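# Remove the cord tied around a bunch of flowers

## Task

Get the cord off the flowers, leaving the stems unbent and the blooms uncrushed.

## Robot and tools

Robot: two arms, left_arm and right_arm, each ending in a parallel two-finger gripper. The fingers point along the gripper's +z axis and separate along its y axis. end_effector_position is the spot between the finger pads, roughly 1 cm short of the fingertips. Each gripper carries a wrist camera whose cable counts as part of the arm, so it must not rub or snag on objects, fixtures, the table or the other arm.

Frame: every pose, velocity and offset uses the scene frame. Its origin sits at table-top height halfway between the nominal arm bases; +x points out over the table, +z up, and left_arm is on the +y side (this is not the same as left or right in an image). Actual bases: left_arm at (-0.001, +0.286, 0) m, quat_wxyz (+1.000, 0, 0, +0.008); right_arm at (-0.027, -0.243, 0) m, quat_wxyz (+1.000, 0, 0, 0). Printed hand poses may be off by a few cm, more at long reach. A two-camera stand is fixed behind the arms.

The 14-number row (used by execute_actions and move): all arms share one list. Numbers 1-7 are left_arm: dx, dy, dz, rx, ry, rz, opening; numbers 8-14 are right_arm in the same order. Each value lies in [-1, 1]. dx, dy, dz are an offset (not a pose) from that arm's Hand target at the start of the action or move, along scene axes; 1.0 equals 0.6 m. rx, ry, rz form a single rotation vector, also an offset, turning about the Hand target's position; 1.0 equals 180 degrees. A translation longer than 1.0 gets scaled down along its direction. Opening is absolute, not an offset: +1 fully open (0.094 m), -1 closed. Sending all six pose numbers as 0 re-requests the current Hand target; a 0 opening is a real command (half open), so repeat an arm's present opening to leave it unchanged.

execute_actions(actions, cameras): actions is a list of actions; each action holds up to 15 rows, one per 1/30 s step, and a short action repeats its final row to fill 15 steps. Every row in an action counts from the same starting Hand target, but each new action or call starts from the updated target, so repeating an offset keeps moving. An empty actions list returns state plus all camera images. cameras: list of names (cam_high, cam_low, cam_left_wrist, cam_right_wrist), ["all"], or []; an unknown name voids the call.

move(target, speed, blend, opening_speed, grip_force, blocking, cameras): drives each gripper in a straight line toward one row or a list of up to 15 rows, all offsets measured from the same starting Hand targets. speed: m/s, 0.002 to 2.9, default 0.25 (rotation limited to twice that in rad/s); one value or one per target. blend: corner rounding in m for lists; 0 stops at each point. opening_speed: rate of opening change per second on the -1..+1 scale, at least 0.2; use it to close slowly on fragile things. grip_force: newtons per finger pad, 10 to 50, one value or one per arm; it persists until changed. blocking=false returns after about 0.5 s while the move continues. Paths do not avoid obstacles or the other arm, and longer ones are cut off at 10 s. Avoid routing a gripper close to its own base; go around it. The result adds a move: line with the ending (done, off_target, moving, held, fault) and any limits (paced = pose clipped, held = steps withheld).

wait(seconds 0-10, cameras): lets time pass with commands held. stop(cameras): brakes a running move. zoom_image(camera, region [x0,y0,x1,y1] pixels, at most 504x504) enlarges part of the newest image of that camera (each is 672x504). read_manual gives licence texts only. finished_scene(scene) ends the scene irreversibly with the current scene's number; the goal must hold without the robot touching anything.

Results: Hand target is the last commanded pose after clipping; the gripper often rests a few cm short of it due to friction and weight, which is not proof of contact. A new action, even all zeros, re-requests it; send the remaining gap as an offset if needed. Orientation commands are clipped to within 40 degrees of the current one. grip_measured is the finger opening on the command scale (reads slightly wide when empty); it follows the command even into an object, so it does not show first touch. Squeeze rises about 1 N per 0.001 below the touch reading and jumps to the force limit near 20 N. grip_effort_nm is gripper motor effort (negative closing), not pad force. Joint torques include arm weight and noise; joints 1-3 wrap at ±28 N m. Step readings list positions during actions only.

Avoid: collisions or squeezes between the arms (a gripper closing on the other's fingers counts), fast hits on the table or fixtures, dropping or releasing moving objects, anything leaving the table, hard pushes, strain on camera cables. An arm blocked by something keeps pushing until you command its target back past the gripper. Motors heat when holding loads, stretched out or pushing; MOTOR HOT appears at 75 °C, at 90 °C the arm folds and idles, at 100 °C it goes limp. Loose objects may occasionally be nudged by outside disturbances. For the flowers, grip gently with lowered grip_force and opening_speed, and never pull the stems sideways or squeeze the blooms.

Each tool is called as a command line: name --argument value for each argument, lists and objects as JSON in quotes; but a table of rows of numbers goes row by row, as --pt "numbers of a row", without its own name.

## Session

execute_actions --actions '[]'

Scene clock: 0.00 s.
left_arm: end_effector_position=(+0.3541, +0.1589, +0.1788) grip_measured=+1.000 grip_effort_nm=n/a end_effector_quat_wxyz=(+0.516, -0.092, +0.848, -0.074) | right_arm: end_effector_position=(+0.4188, -0.1773, +0.1937) grip_measured=+1.000 grip_effort_nm=n/a end_effector_quat_wxyz=(+0.468, +0.007, +0.860, +0.201)
Joint positions: left_arm=[-0.579 1.206 0.691 -0.021 -0.465 -0.51 0.094] | right_arm=[0.01 1.48 0.977 -0.032 -0.338 0.221 0.094]
Joint velocities: within noise
Joint torques (N m): no reading
Motor temperatures (°C): left_arm=[29 31 29 29 29 31 28] | right_arm=[28 30 31 33 29 29 29]
Heat: left arm: 31 °C; right arm: 33 °C.
Hand target: left_arm +0.3550, +0.1607, +0.1837; +0.522, -0.095, +0.845, -0.072 | right_arm +0.4208, -0.1768, +0.2063; +0.482, +0.002, +0.853, +0.202
Tool commands: left_gripper/opening=+1.0 right_gripper/opening=+1.0

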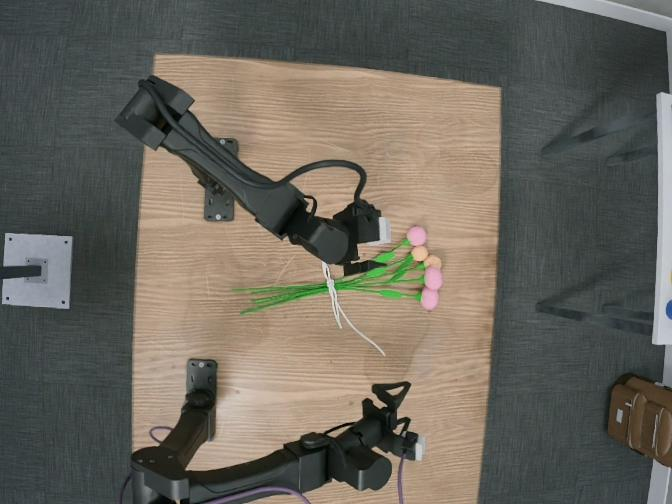

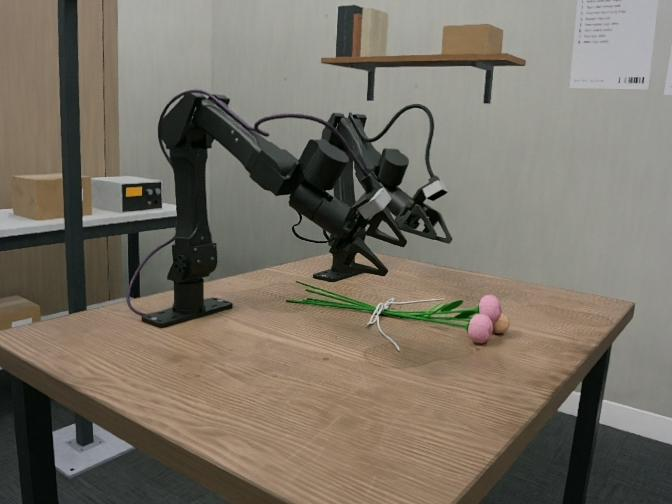

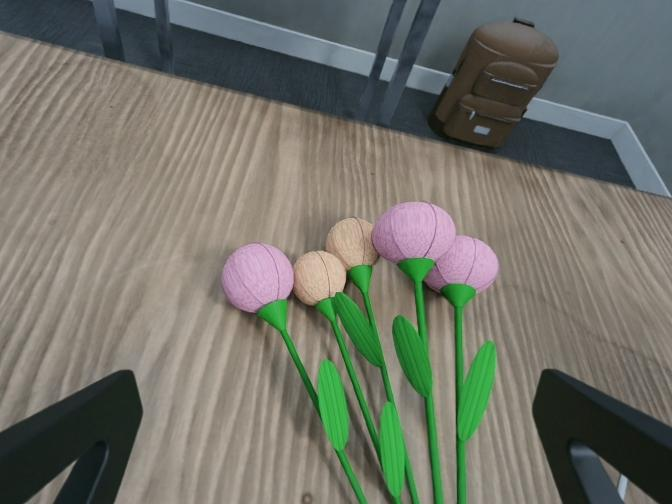

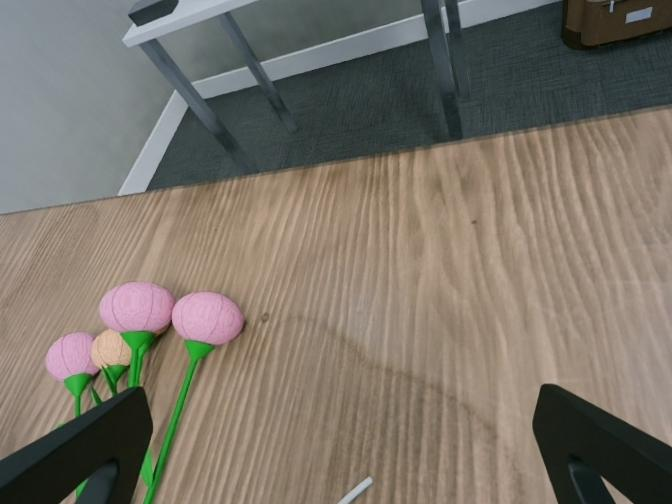

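zoom_image --camera "cam_high" --region '[220, 200, 460, 380]'

zoom_image --camera "cam_low" --region '[270, 260, 530, 380]'

Scaled by 2.100.

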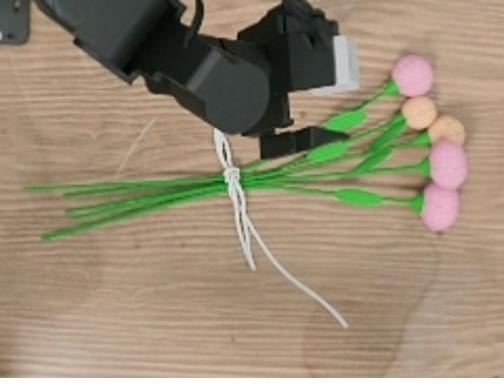

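Scaled by 1.938.

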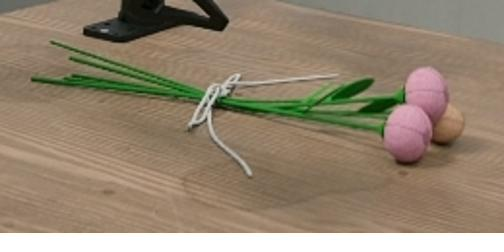

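move --target '[-0.1, 0.3, 0.05, 0, 0, 0, 1, 0, 0, 0, 0, 0, 0, 1]' --cameras '["all"]'

Scene clock: 24.83 s.
left_arm: end_effector_position=(+0.2931, +0.3383, +0.2028) grip_measured=+1.000 grip_effort_nm=0.02 end_effector_quat_wxyz=(+0.514, -0.103, +0.848, -0.077) | right_arm: end_effector_position=(+0.4188, -0.1773, +0.1937) grip_measured=+1.000 grip_effort_nm=0.02 end_effector_quat_wxyz=(+0.468, +0.007, +0.860, +0.201)
Joint positions: left_arm=[0.381 0.78 0.605 -0.341 0.374 -0.064 0.094] | right_arm=[0.01 1.48 0.977 -0.032 -0.338 0.221 0.094]
Joint torques (N m): left_arm=[0.92 -0.09 11.45 1.73 0.16 0.14] | right_arm=[-0.03 -6.67 7.49 1.52 -0.13 -0.03]
Motor temperatures (°C): left_arm=[29 32 31 34 29 31 28] | right_arm=[28 33 33 35 29 29 29]
Heat: left arm: 34 °C; right arm: 35 °C.
Hand target: left_arm +0.2949, +0.3408, +0.2137; +0.522, -0.095, +0.845, -0.072 | right_arm +0.4208, -0.1768, +0.2063; +0.482, +0.002, +0.853, +0.202
Off the commanded pose: left_arm 0.011 m, 1 deg | right_arm 0.013 m, 2 deg.
move: off_target (left_arm, right_arm)

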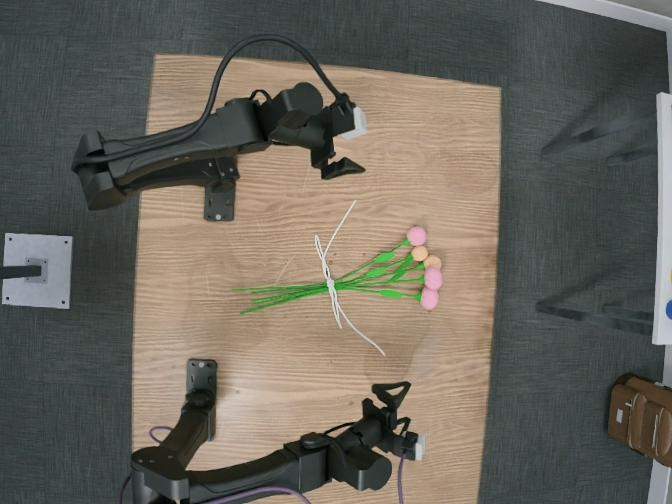

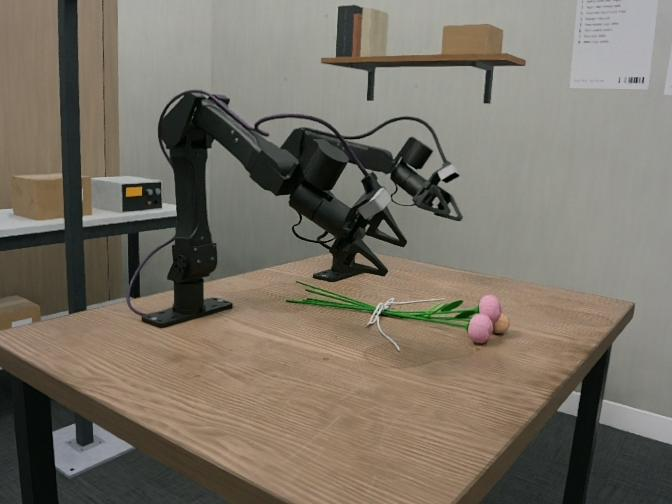

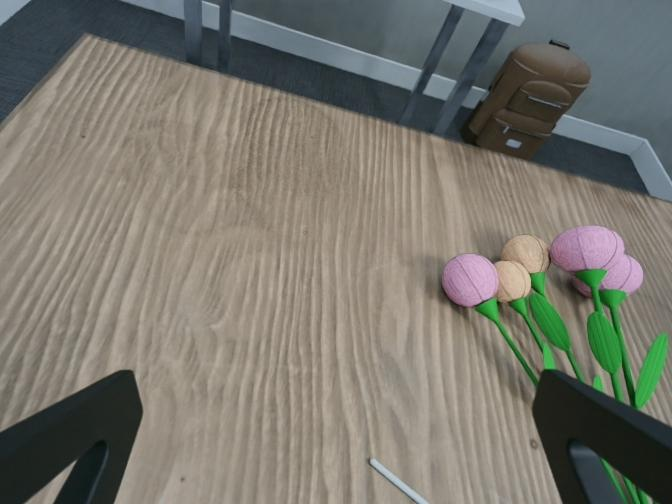

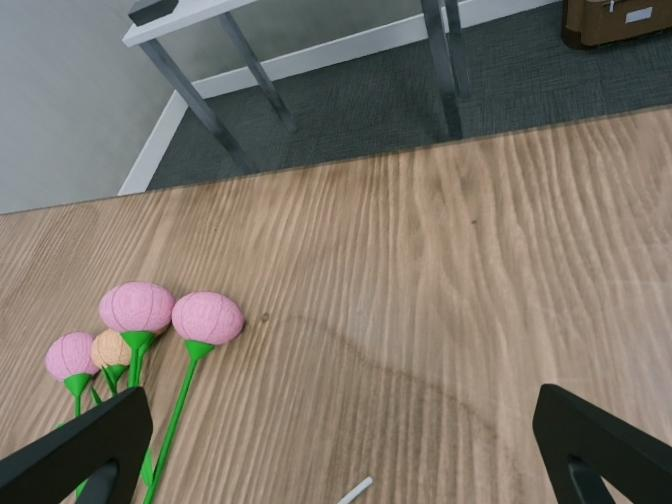

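zoom_image --camera "cam_high" --region '[280, 190, 400, 365]'

zoom_image --camera "cam_low" --region '[340, 280, 460, 370]'

Scaled by 2.880.

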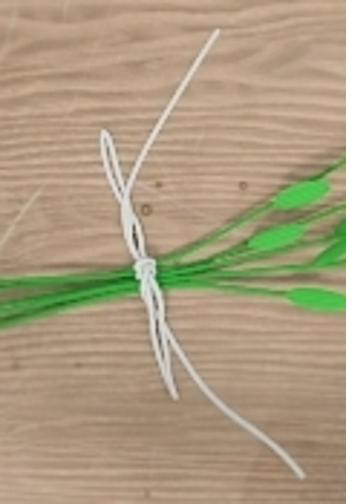

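Scaled by 4.200.

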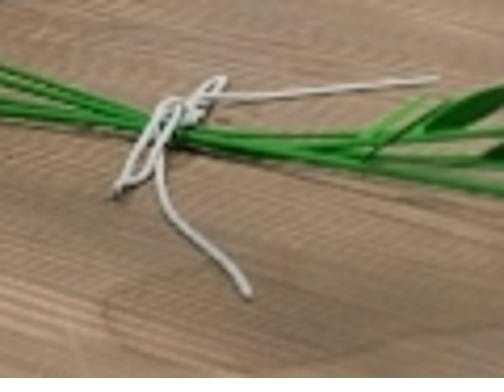

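move --target '[0.075, -0.535, 0.0, 0.0483, 0.350, -0.0637, 1, -0.1, -0.15, 0, 0, 0, 0, 1]' --cameras '["all"]'

Scene clock: 153.83 s.
left_arm: end_effector_position=(+0.3379, +0.0230, +0.2194) grip_measured=+1.000 grip_effort_nm=0.02 end_effector_quat_wxyz=(+0.091, +0.004, +0.994, -0.067) | right_arm: end_effector_position=(+0.3663, -0.2696, +0.1995) grip_measured=+1.000 grip_effort_nm=0.02 end_effector_quat_wxyz=(+0.472, +0.013, +0.858, +0.202)
Joint positions: left_arm=[-0.681 2.072 2.297 -1.569 -0.006 -0.657 0.094] | right_arm=[-0.344 1.329 0.892 -0.187 -0.631 0.018 0.094]
Joint torques (N m): left_arm=[-0.24 -7.58 9.39 0.53 0 -0.14] | right_arm=[-0.25 -7.09 5.05 1.34 -0.36 -0.15]
Motor temperatures (°C): left_arm=[29 31 38 37 29 31 28] | right_arm=[28 36 35 39 29 29 29]
Heat: left arm: 38 °C; right arm: 39 °C.
Hand target: left_arm +0.3399, +0.0198, +0.2138; +0.001, +0.000, +1.000, +0.000 | right_arm +0.3607, -0.2668, +0.2062; +0.482, +0.002, +0.853, +0.202
Off the commanded pose: left_arm 0.007 m, 13 deg | right_arm 0.009 m, 2 deg.
joint sent to its limit (left arm) — joint 4 (wrist pitch), lower limit. The joint targets are off in orientation, not in position.
move: off_target (left_arm)

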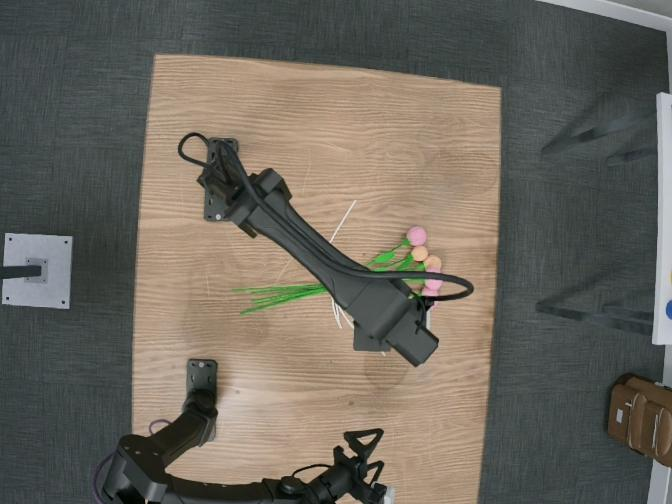

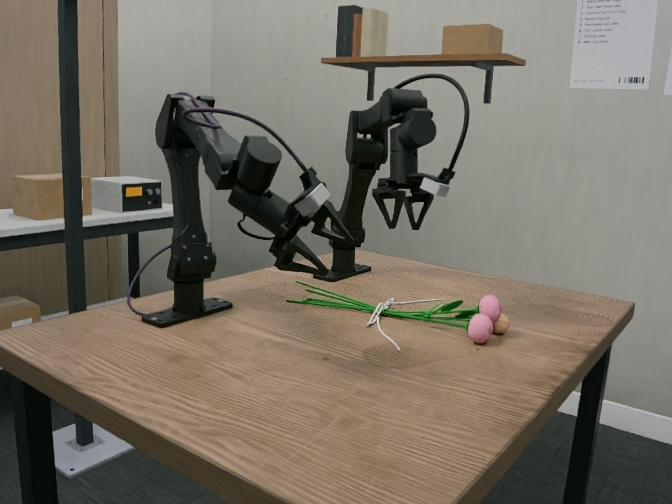

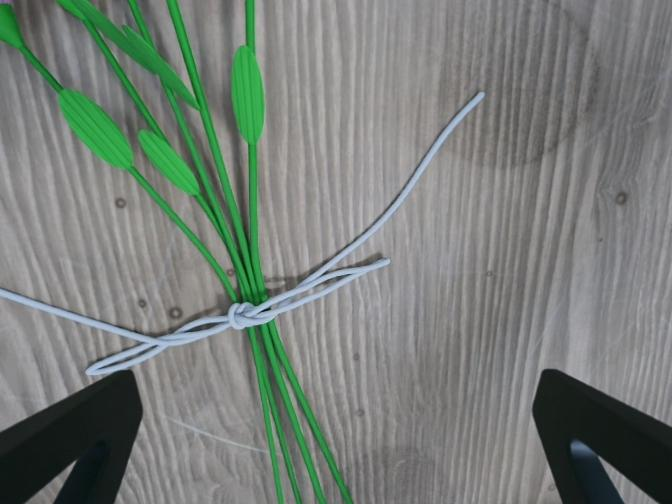

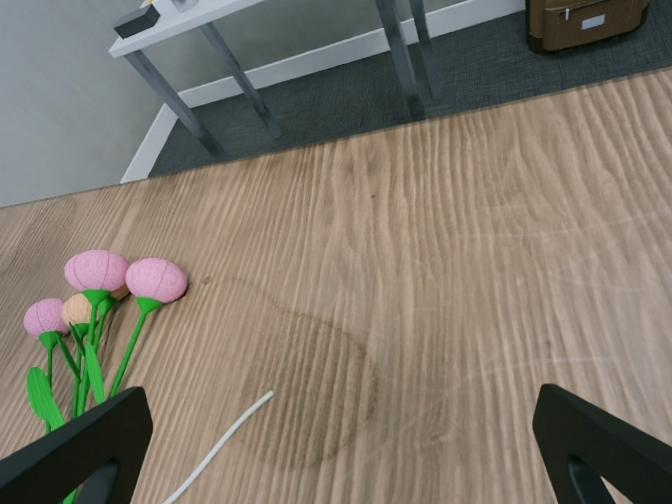

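zoom_image --camera "cam_left_wrist" --region '[60, 220, 420, 400]'

zoom_image --camera "cam_left_wrist" --region '[180, 260, 320, 360]'

Scaled by 1.400.

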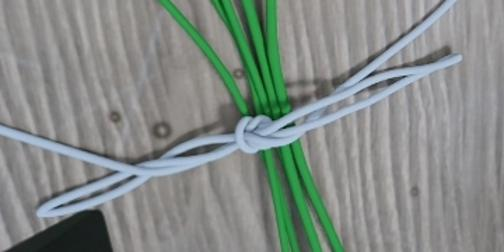

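Scaled by 3.600.

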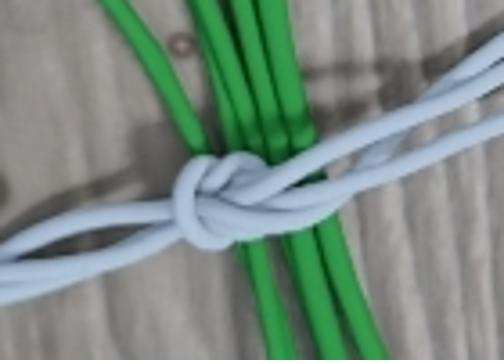

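zoom_image --camera "cam_left_wrist" --region '[70, 290, 250, 390]'

zoom_image --camera "cam_left_wrist" --region '[240, 230, 420, 340]'

Scaled by 2.800.

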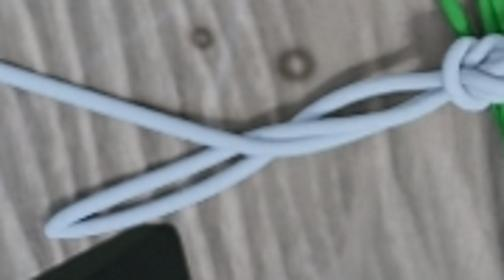

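Scaled by 2.800.

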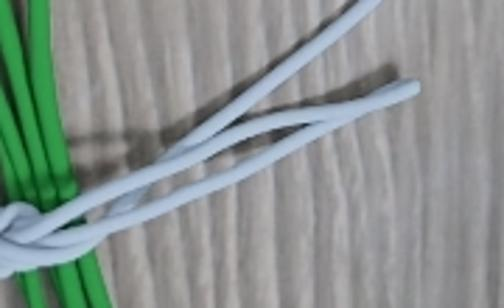

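move --target '[-0.025, 0.317, -0.19, 0, 0, 0.378, 1, 0.0405, 0.303, -0.177, -0.0294, 0.354, -0.178, 1]' --cameras '["all"]'

Scene clock: 342.67 s.
left_arm: end_effector_position=(+0.3267, +0.2075, +0.0911) grip_measured=+1.000 grip_effort_nm=0.02 end_effector_quat_wxyz=(-0.011, -0.553, +0.833, +0.010) | right_arm: end_effector_position=(+0.3801, -0.0875, +0.1009) grip_measured=+1.000 grip_effort_nm=0.02 end_effector_quat_wxyz=(-0.001, +0.305, +0.952, -0.001)
Joint positions: left_arm=[-0.252 1.853 1.491 -1.238 0.003 -1.408 0.094] | right_arm=[0.362 2.25 2.119 -1.442 0.001 0.983 0.094]
Joint torques (N m): left_arm=[0.27 -11.86 5.59 0.19 -0.07 -0.18] | right_arm=[-0.05 -9.06 8.29 0.07 -0.05 0.05]
Motor temperatures (°C): left_arm=[29 37 39 32 29 31 28] | right_arm=[28 38 35 41 29 29 29]
Heat: left arm: 39 °C; right arm: 41 °C.
Hand target: left_arm +0.3249, +0.2101, +0.0996; +0.001, -0.560, +0.829, +0.001 | right_arm +0.3851, -0.0851, +0.1000; +0.000, +0.309, +0.951, +0.000
Off the commanded pose: left_arm 0.009 m, 2 deg | right_arm 0.006 m, 1 deg.
move: done

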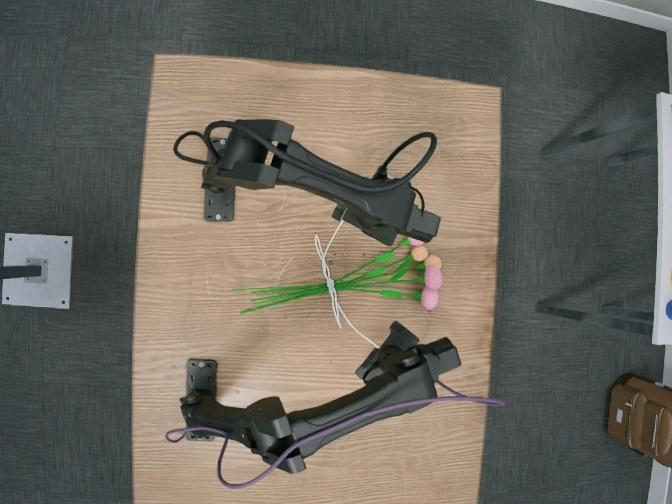

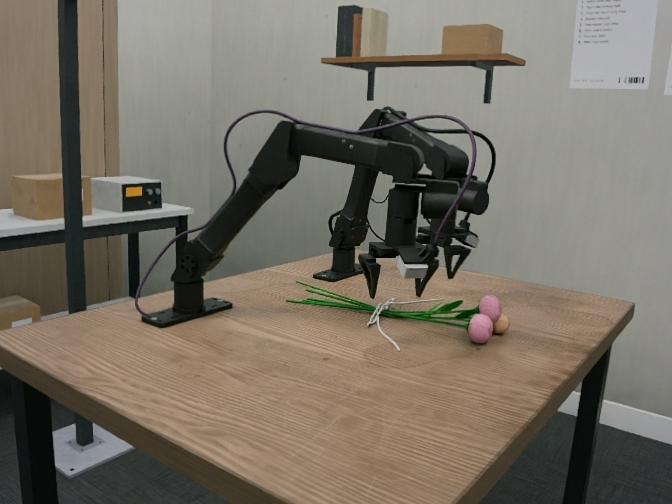

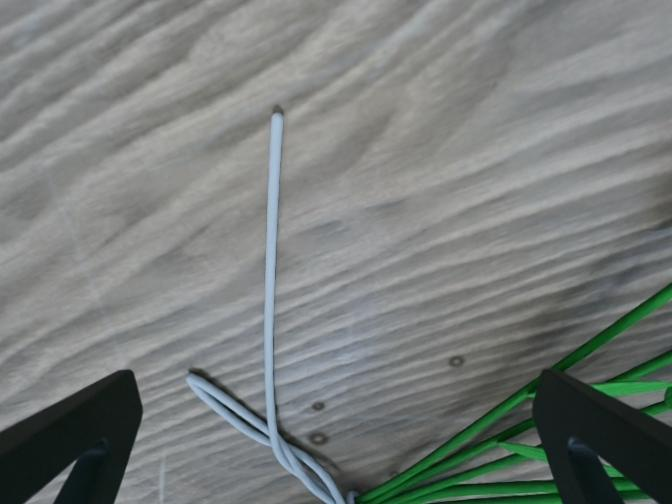

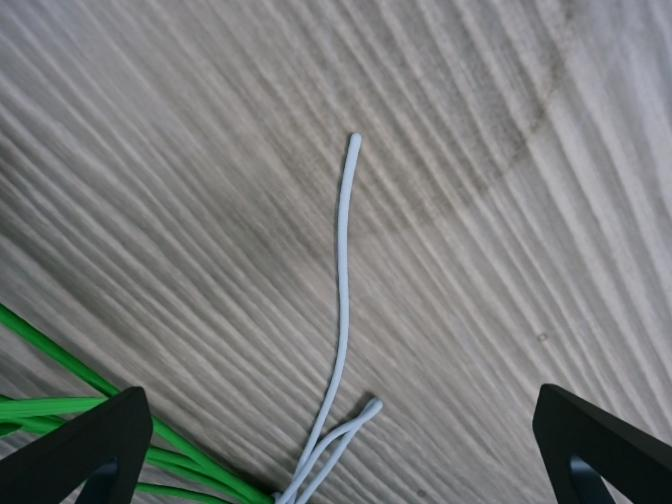

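move --target '[-0.042, 0.017, -0.1, 0, 0, 0, 1, -0.003, -0.004, -0.1, 0, 0, 0, 1]' --speed 0.1 --cameras '["cam_low", "cam_left_wrist", "cam_right_wrist"]'

Scene clock: 373.00 s.
left_arm: end_effector_position=(+0.2992, +0.2165, +0.0319) grip_measured=+1.000 grip_effort_nm=0.02 end_effector_quat_wxyz=(-0.012, -0.556, +0.831, +0.010) | right_arm: end_effector_position=(+0.3841, -0.0858, +0.0483) grip_measured=+1.000 grip_effort_nm=0.02 end_effector_quat_wxyz=(+0.006, +0.305, +0.952, +0.004)
Joint positions: left_arm=[-0.244 1.805 1.186 -0.983 0.004 -1.408 0.094] | right_arm=[0.362 2.25 1.91 -1.217 0.001 0.983 0.094]
Joint torques (N m): left_arm=[0.76 -11.03 5.35 0.19 -0.08 -0.03] | right_arm=[-0.2 -10.09 4.07 0.31 -0.03 0.06]
Heat: left arm: 40 °C; right arm: 40 °C.
Hand target: left_arm +0.2998, +0.2202, +0.0397; +0.001, -0.560, +0.829, +0.001 | right_arm +0.3833, -0.0875, +0.0400; +0.000, +0.309, +0.951, +0.000
Off the commanded pose: left_arm 0.009 m, 2 deg | right_arm 0.008 m, 1 deg.
move: done
Images, in order (width x height): cam_low 672x504, cam_left_wrist 672x504, cam_right_wrist 672x504.

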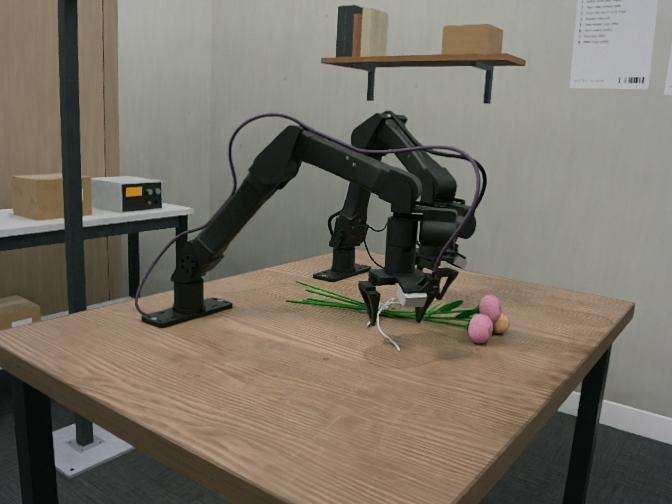

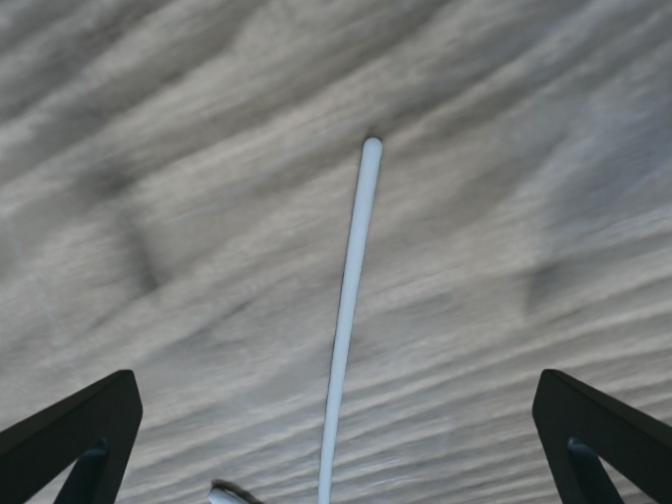

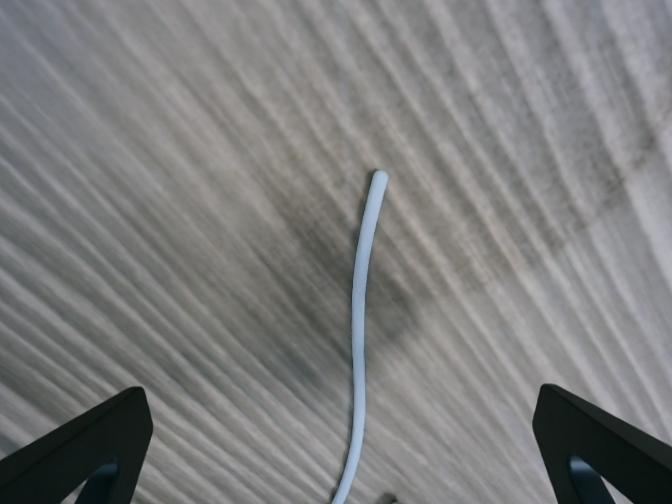

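move --target '[0, 0, -0.03, 0, 0, 0, 1, -0.012, -0.011, -0.03, 0, 0, 0, 1]' --speed 0.05 --cameras '["cam_low", "cam_left_wrist", "cam_right_wrist"]'

Scene clock: 392.17 s.
left_arm: end_effector_position=(+0.3014, +0.2160, +0.0215) grip_measured=+1.000 grip_effort_nm=0.02 end_effector_quat_wxyz=(-0.003, -0.556, +0.831, +0.000) | right_arm: end_effector_position=(+0.3752, -0.0920, +0.0201) grip_measured=+1.000 grip_effort_nm=0.02 end_effector_quat_wxyz=(-0.004, +0.308, +0.951, -0.004)
Joint positions: left_arm=[-0.244 1.805 1.142 -0.913 0.004 -1.408 0.094] | right_arm=[0.356 2.25 1.797 -1.128 0.001 0.983 0.094]
Joint torques (N m): left_arm=[0.76 -8.66 5.26 0.26 -0.08 -0.03] | right_arm=[-0.34 -12.03 3.97 0.24 0 -0.01]
Motor temperatures (°C): left_arm=[29 43 36 31 29 31 28] | right_arm=[28 42 37 39 29 29 29]
Heat: left arm: 43 °C; right arm: 42 °C.
Hand target: left_arm +0.2997, +0.2203, +0.0216; +0.001, -0.560, +0.829, +0.001 | right_arm +0.3760, -0.0940, +0.0221; +0.000, +0.309, +0.951, +0.000
Off the commanded pose: left_arm 0.004 m, 1 deg | right_arm 0.003 m, 1 deg.
move: done
Images, in order (width x height): cam_low 672x504, cam_left_wrist 672x504, cam_right_wrist 672x504.

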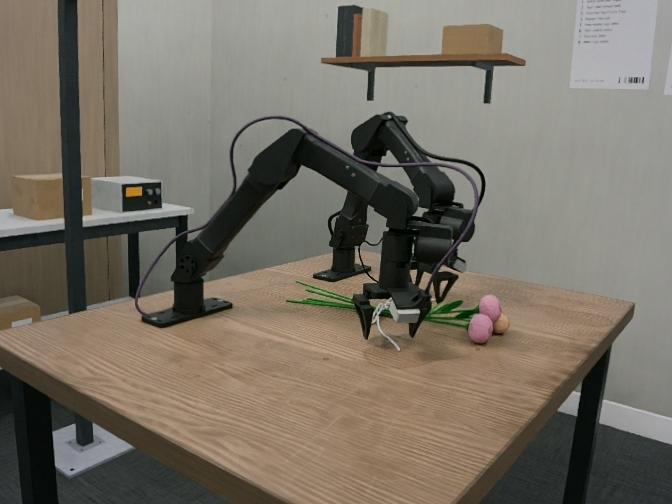

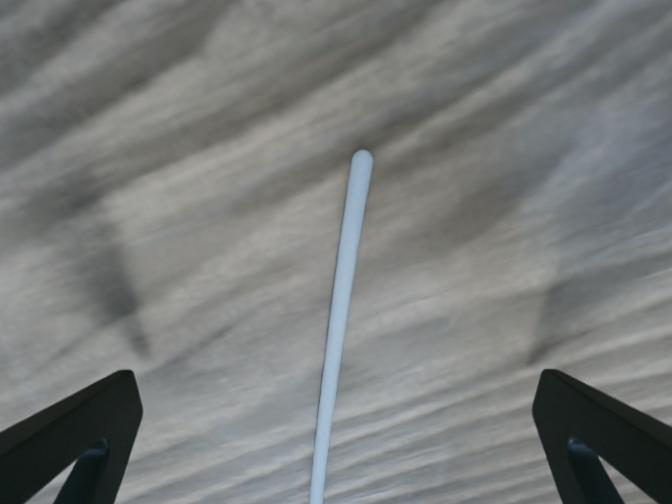

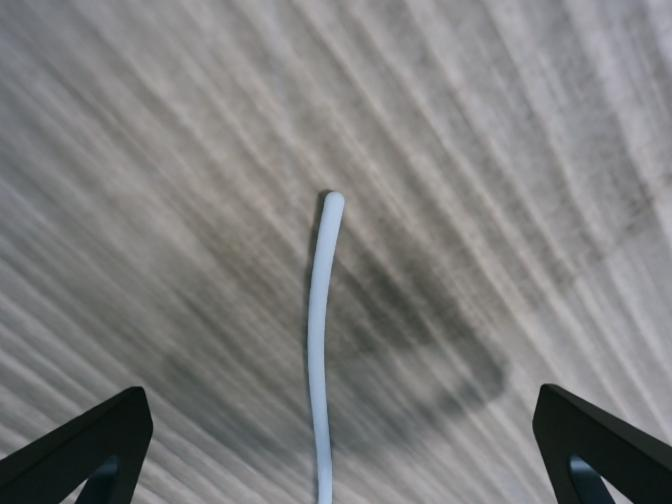

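move --target '[0, 0, -0.018, 0, 0, 0, 1, 0.005, 0.007, -0.018, 0, 0, 0, 1]' --speed 0.03 --cameras '["cam_low", "cam_left_wrist", "cam_right_wrist"]'

Scene clock: 403.50 s.
left_arm: end_effector_position=(+0.3031, +0.2156, +0.0158) grip_measured=+1.000 grip_effort_nm=0.02 end_effector_quat_wxyz=(+0.003, -0.556, +0.831, -0.006) | right_arm: end_effector_position=(+0.3812, -0.0898, +0.0201) grip_measured=+1.000 grip_effort_nm=0.02 end_effector_quat_wxyz=(+0.006, +0.308, +0.951, +0.004)
Joint positions: left_arm=[-0.244 1.805 1.117 -0.871 0.004 -1.408 0.094] | right_arm=[0.356 2.25 1.797 -1.103 0.001 0.983 0.094]
Joint torques (N m): left_arm=[0.76 -7.15 5.22 0.31 -0.08 -0.02] | right_arm=[0.08 -9.91 4.14 0.3 0 0.05]
Heat: left arm: 43 °C; right arm: 43 °C.
Hand target: left_arm +0.2997, +0.2202, +0.0108; +0.001, -0.560, +0.829, +0.001 | right_arm +0.3791, -0.0898, +0.0113; +0.000, +0.309, +0.951, +0.000
Off the commanded pose: left_arm 0.008 m, 1 deg | right_arm 0.009 m, 1 deg.
move: done
Images, in order (width x height): cam_low 672x504, cam_left_wrist 672x504, cam_right_wrist 672x504.

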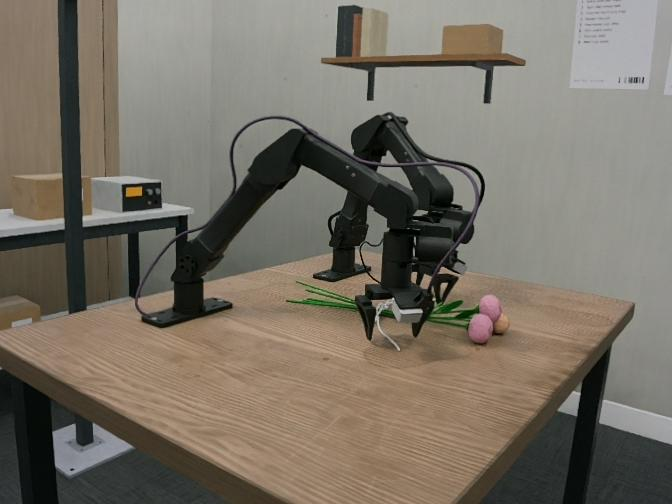

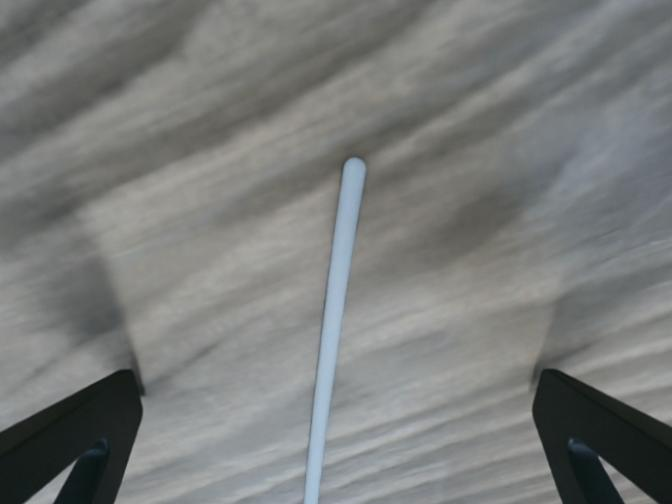

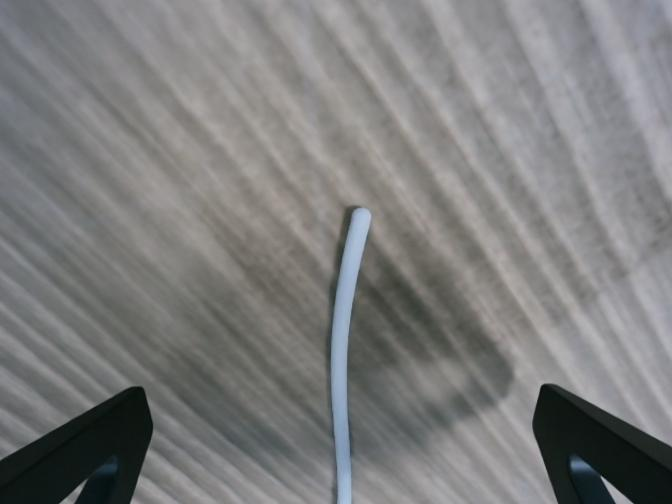

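move --target '[0, 0, -0.01, 0, 0, 0, 1, 0.0, 0.0, -0.018, 0, 0, 0, 1]' --speed 0.03 --cameras '["cam_left_wrist", "cam_right_wrist"]'

Scene clock: 413.30 s.
left_arm: end_effector_position=(+0.3031, +0.2156, +0.0137) grip_measured=+1.000 grip_effort_nm=0.02 end_effector_quat_wxyz=(+0.004, -0.556, +0.831, -0.008) | right_arm: end_effector_position=(+0.3829, -0.0891, +0.0145) grip_measured=+1.000 grip_effort_nm=0.02 end_effector_quat_wxyz=(+0.011, +0.308, +0.951, +0.008)
Joint positions: left_arm=[-0.244 1.805 1.108 -0.857 0.004 -1.408 0.094] | right_arm=[0.356 2.25 1.774 -1.067 0.001 0.983 0.094]
Joint torques (N m): left_arm=[0.75 -6.32 4.89 0.4 -0.08 -0.03] | right_arm=[0.13 -9.05 4 0.32 -0.01 0.03]
Heat: left arm: 42 °C; right arm: 43 °C.
Hand target: left_arm +0.2997, +0.2202, +0.0049; +0.001, -0.560, +0.829, +0.001 | right_arm +0.3791, -0.0898, +0.0005; +0.000, +0.309, +0.951, +0.000
Off the commanded pose: left_arm 0.011 m, 1 deg | right_arm 0.015 m, 2 deg.
move: off_target (left_arm, right_arm)
Images, in order (width x height): cam_left_wrist 672x504, cam_right_wrist 672x504.

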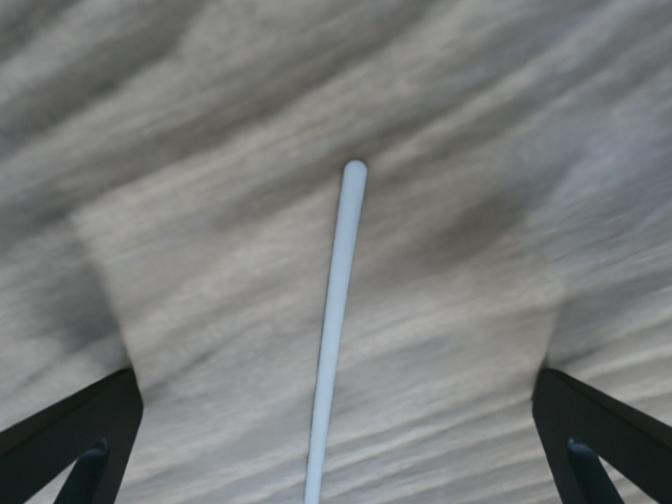

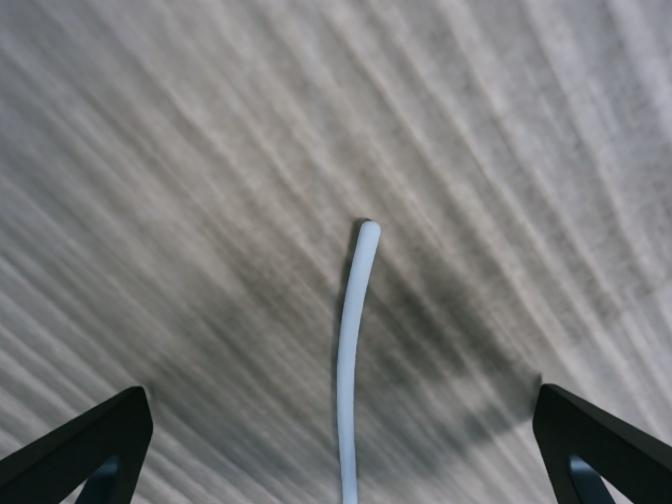

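zoom_image --camera "cam_left_wrist" --region '[80, 330, 200, 420]'

zoom_image --camera "cam_right_wrist" --region '[490, 340, 610, 430]'

Scaled by 4.200.

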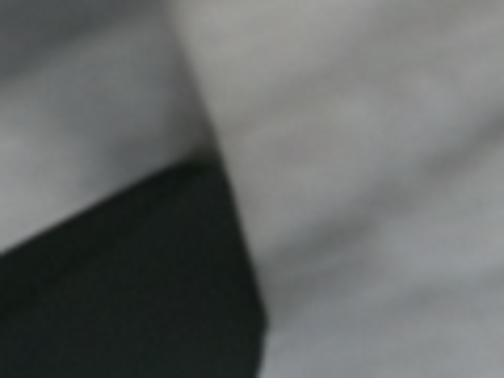

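Scaled by 4.200.

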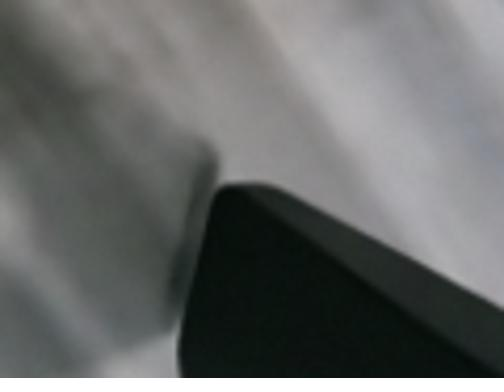

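move --target '[0, 0, -0.01, 0, 0, 0, 1, 0.0, 0.0, -0.012, 0, 0, 0, 1]' --speed 0.03 --cameras '["cam_left_wrist", "cam_right_wrist"]'

Scene clock: 428.17 s.
left_arm: end_effector_position=(+0.3030, +0.2156, +0.0132) grip_measured=+1.000 grip_effort_nm=0.02 end_effector_quat_wxyz=(+0.005, -0.556, +0.831, -0.008) | right_arm: end_effector_position=(+0.3831, -0.0890, +0.0122) grip_measured=+1.000 grip_effort_nm=0.02 end_effector_quat_wxyz=(+0.011, +0.308, +0.951, +0.009)
Joint positions: left_arm=[-0.244 1.805 1.105 -0.854 0.004 -1.408 0.094] | right_arm=[0.356 2.252 1.767 -1.057 0 0.983 0.094]
Joint torques (N m): left_arm=[0.75 -5.52 3.92 0.61 -0.08 -0.03] | right_arm=[0.16 -8.58 3.04 0.45 0.01 0.05]
Heat: left arm: 40 °C; right arm: 43 °C.
Hand target: left_arm +0.2997, +0.2202, -0.0011; +0.001, -0.560, +0.829, +0.001 | right_arm +0.3791, -0.0897, -0.0067; +0.000, +0.309, +0.951, +0.000
Off the commanded pose: left_arm 0.015 m, 1 deg | right_arm 0.019 m, 2 deg.
move: off_target (left_arm, right_arm)
Images, in order (width x height): cam_left_wrist 672x504, cam_right_wrist 672x504.

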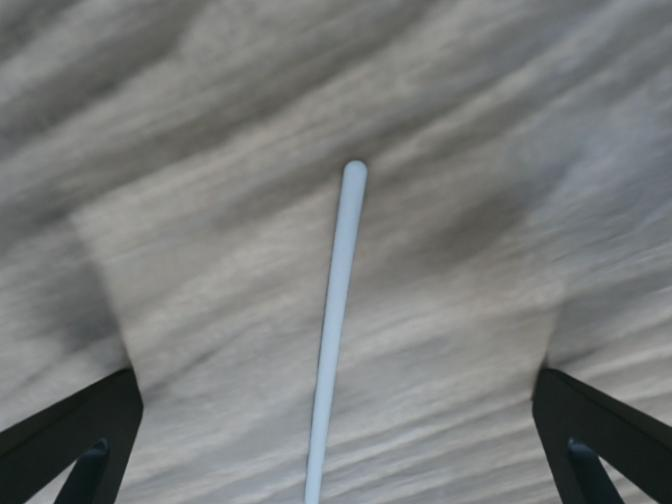

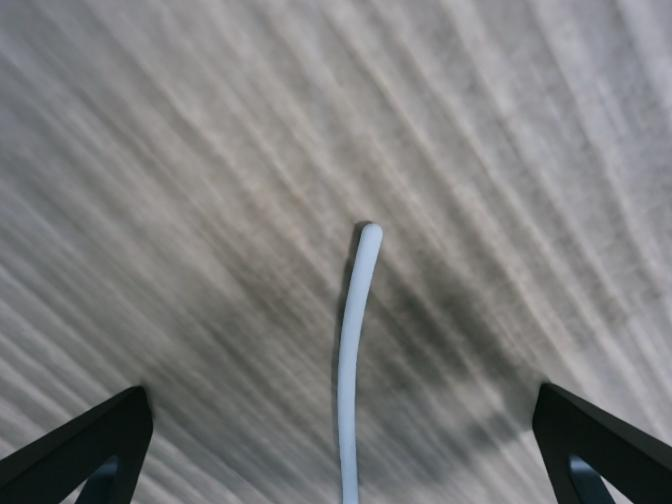

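move --target '[0, 0, 0.008, 0, 0, 0, -1, 0.0, 0.0, 0.012, 0, 0, 0, -1]' --speed 0.03 --opening_speed 1.0 --cameras '["cam_low", "cam_left_wrist", "cam_right_wrist"]'

Scene clock: 438.30 s.
left_arm: end_effector_position=(+0.3002, +0.2162, +0.0126) grip_measured=-0.967 grip_effort_nm=-0.99 end_effector_quat_wxyz=(+0.001, -0.556, +0.831, -0.004) | right_arm: end_effector_position=(+0.3801, -0.0910, +0.0115) grip_measured=-0.956 grip_effort_nm=-1.00 end_effector_quat_wxyz=(+0.007, +0.309, +0.951, +0.003)
Joint positions: left_arm=[-0.244 1.805 1.103 -0.862 0.004 -1.408 0.002] | right_arm=[0.356 2.252 1.765 -1.068 0.004 0.983 0.002]
Joint torques (N m): left_arm=[0.75 -6.12 5.04 0.49 -0.08 -0.03] | right_arm=[0.13 -9.16 4.77 0.3 -0.04 0.02]
Heat: left arm: 40 °C; right arm: 41 °C.
Hand target: left_arm +0.2997, +0.2202, +0.0037; +0.001, -0.560, +0.829, +0.001 | right_arm +0.3791, -0.0899, +0.0005; +0.000, +0.309, +0.951, +0.000
Off the commanded pose: left_arm 0.010 m, 1 deg | right_arm 0.011 m, 1 deg.
move: off_target (right_arm)
Images, in order (width x height): cam_low 672x504, cam_left_wrist 672x504, cam_right_wrist 672x504.

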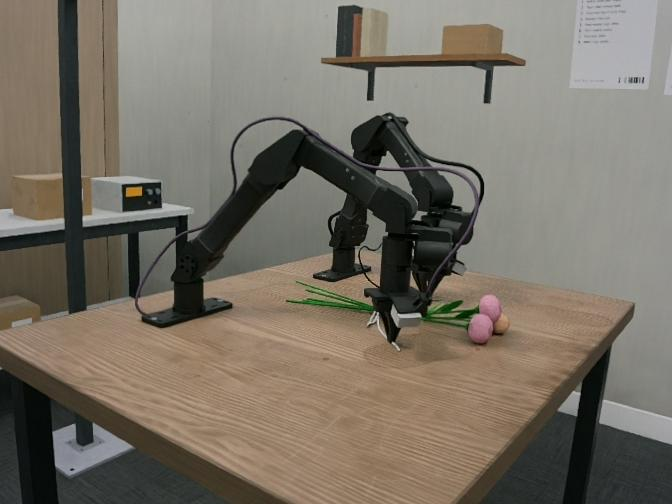

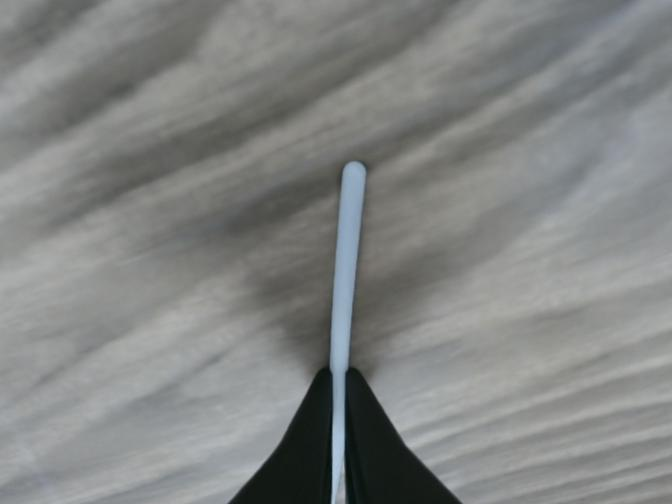

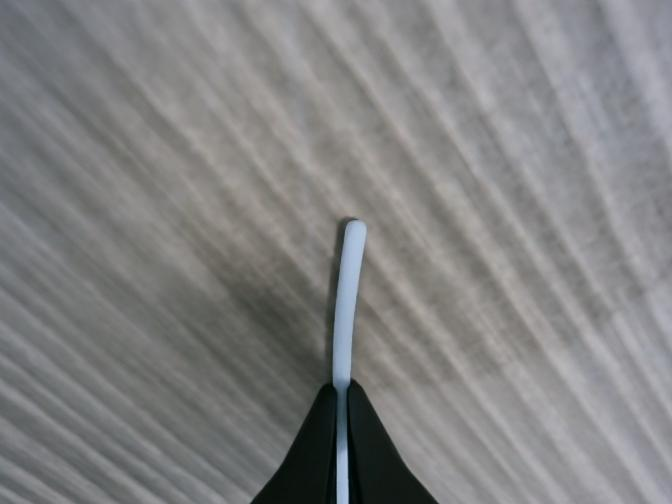

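move --target '[-0.01, 0.133, 0.06, 0, 0, 0, -1, -0.067, -0.133, 0.06, 0, 0, 0, -1]' --speed 0.06 --cameras '["all"]'

Scene clock: 456.50 s.
left_arm: end_effector_position=(+0.2902, +0.2941, +0.0277) grip_measured=-0.968 grip_effort_nm=-1.01 end_effector_quat_wxyz=(-0.018, -0.561, +0.828, +0.001) | right_arm: end_effector_position=(+0.3397, -0.1656, +0.0226) grip_measured=-0.956 grip_effort_nm=-1.01 end_effector_quat_wxyz=(-0.016, +0.312, +0.950, +0.000)
Joint positions: left_arm=[0.021 1.752 1.103 -0.954 0.018 -1.154 0.002] | right_arm=[0.197 2.055 1.494 -1.04 -0.016 0.832 0.002]
Joint torques (N m): left_arm=[0.55 -10.02 7.75 -0.01 -0.22 0.07] | right_arm=[-0.21 -13.15 3.66 0.07 0.12 -0.04]
Heat: left arm: 39 °C; right arm: 40 °C.
Hand target: left_arm +0.2937, +0.3000, +0.0397; +0.001, -0.560, +0.829, +0.001 | right_arm +0.3389, -0.1697, +0.0364; +0.000, +0.309, +0.951, +0.000
Off the commanded pose: left_arm 0.014 m, 2 deg | right_arm 0.015 m, 2 deg.
move: off_target (left_arm, right_arm)

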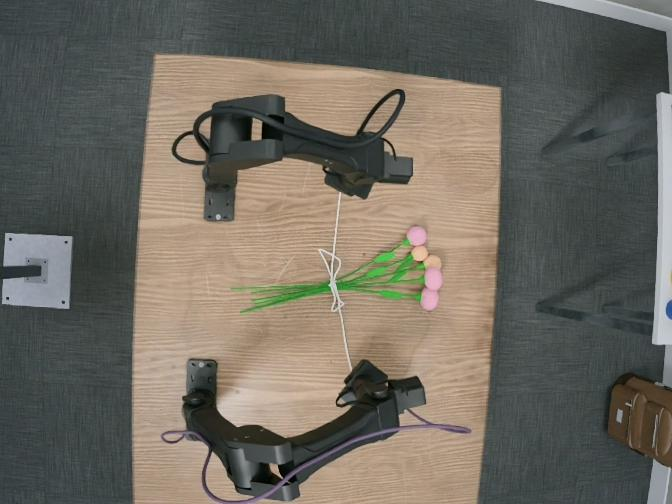

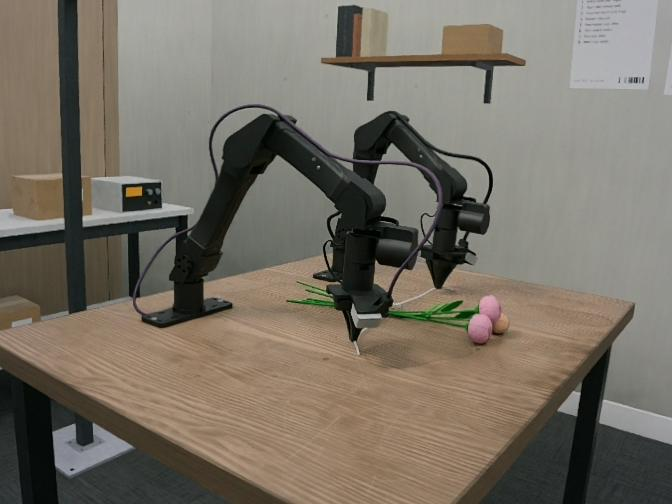

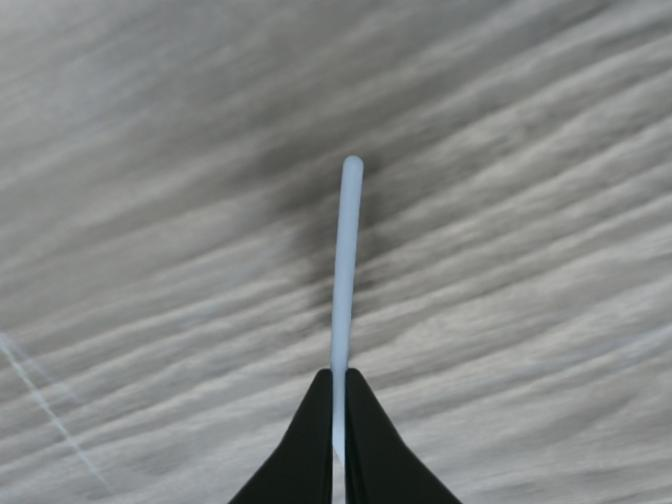

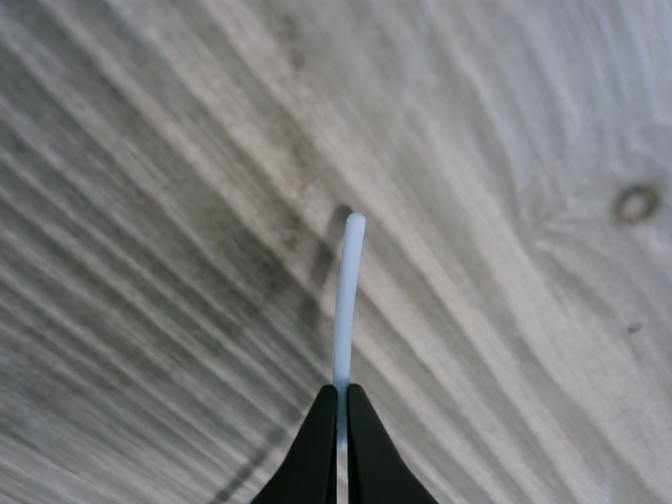

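zoom_image --camera "cam_high" --region '[280, 180, 400, 380]'

zoom_image --camera "cam_low" --region '[280, 250, 520, 370]'

Scaled by 2.520.

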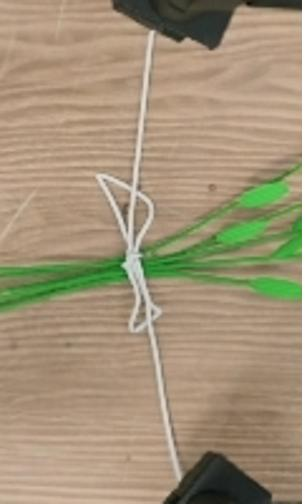

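Scaled by 2.100.

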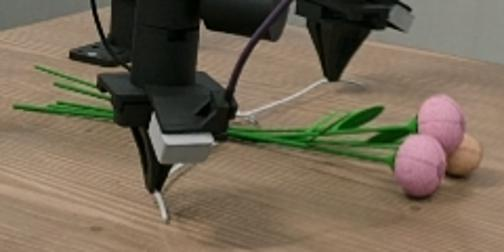

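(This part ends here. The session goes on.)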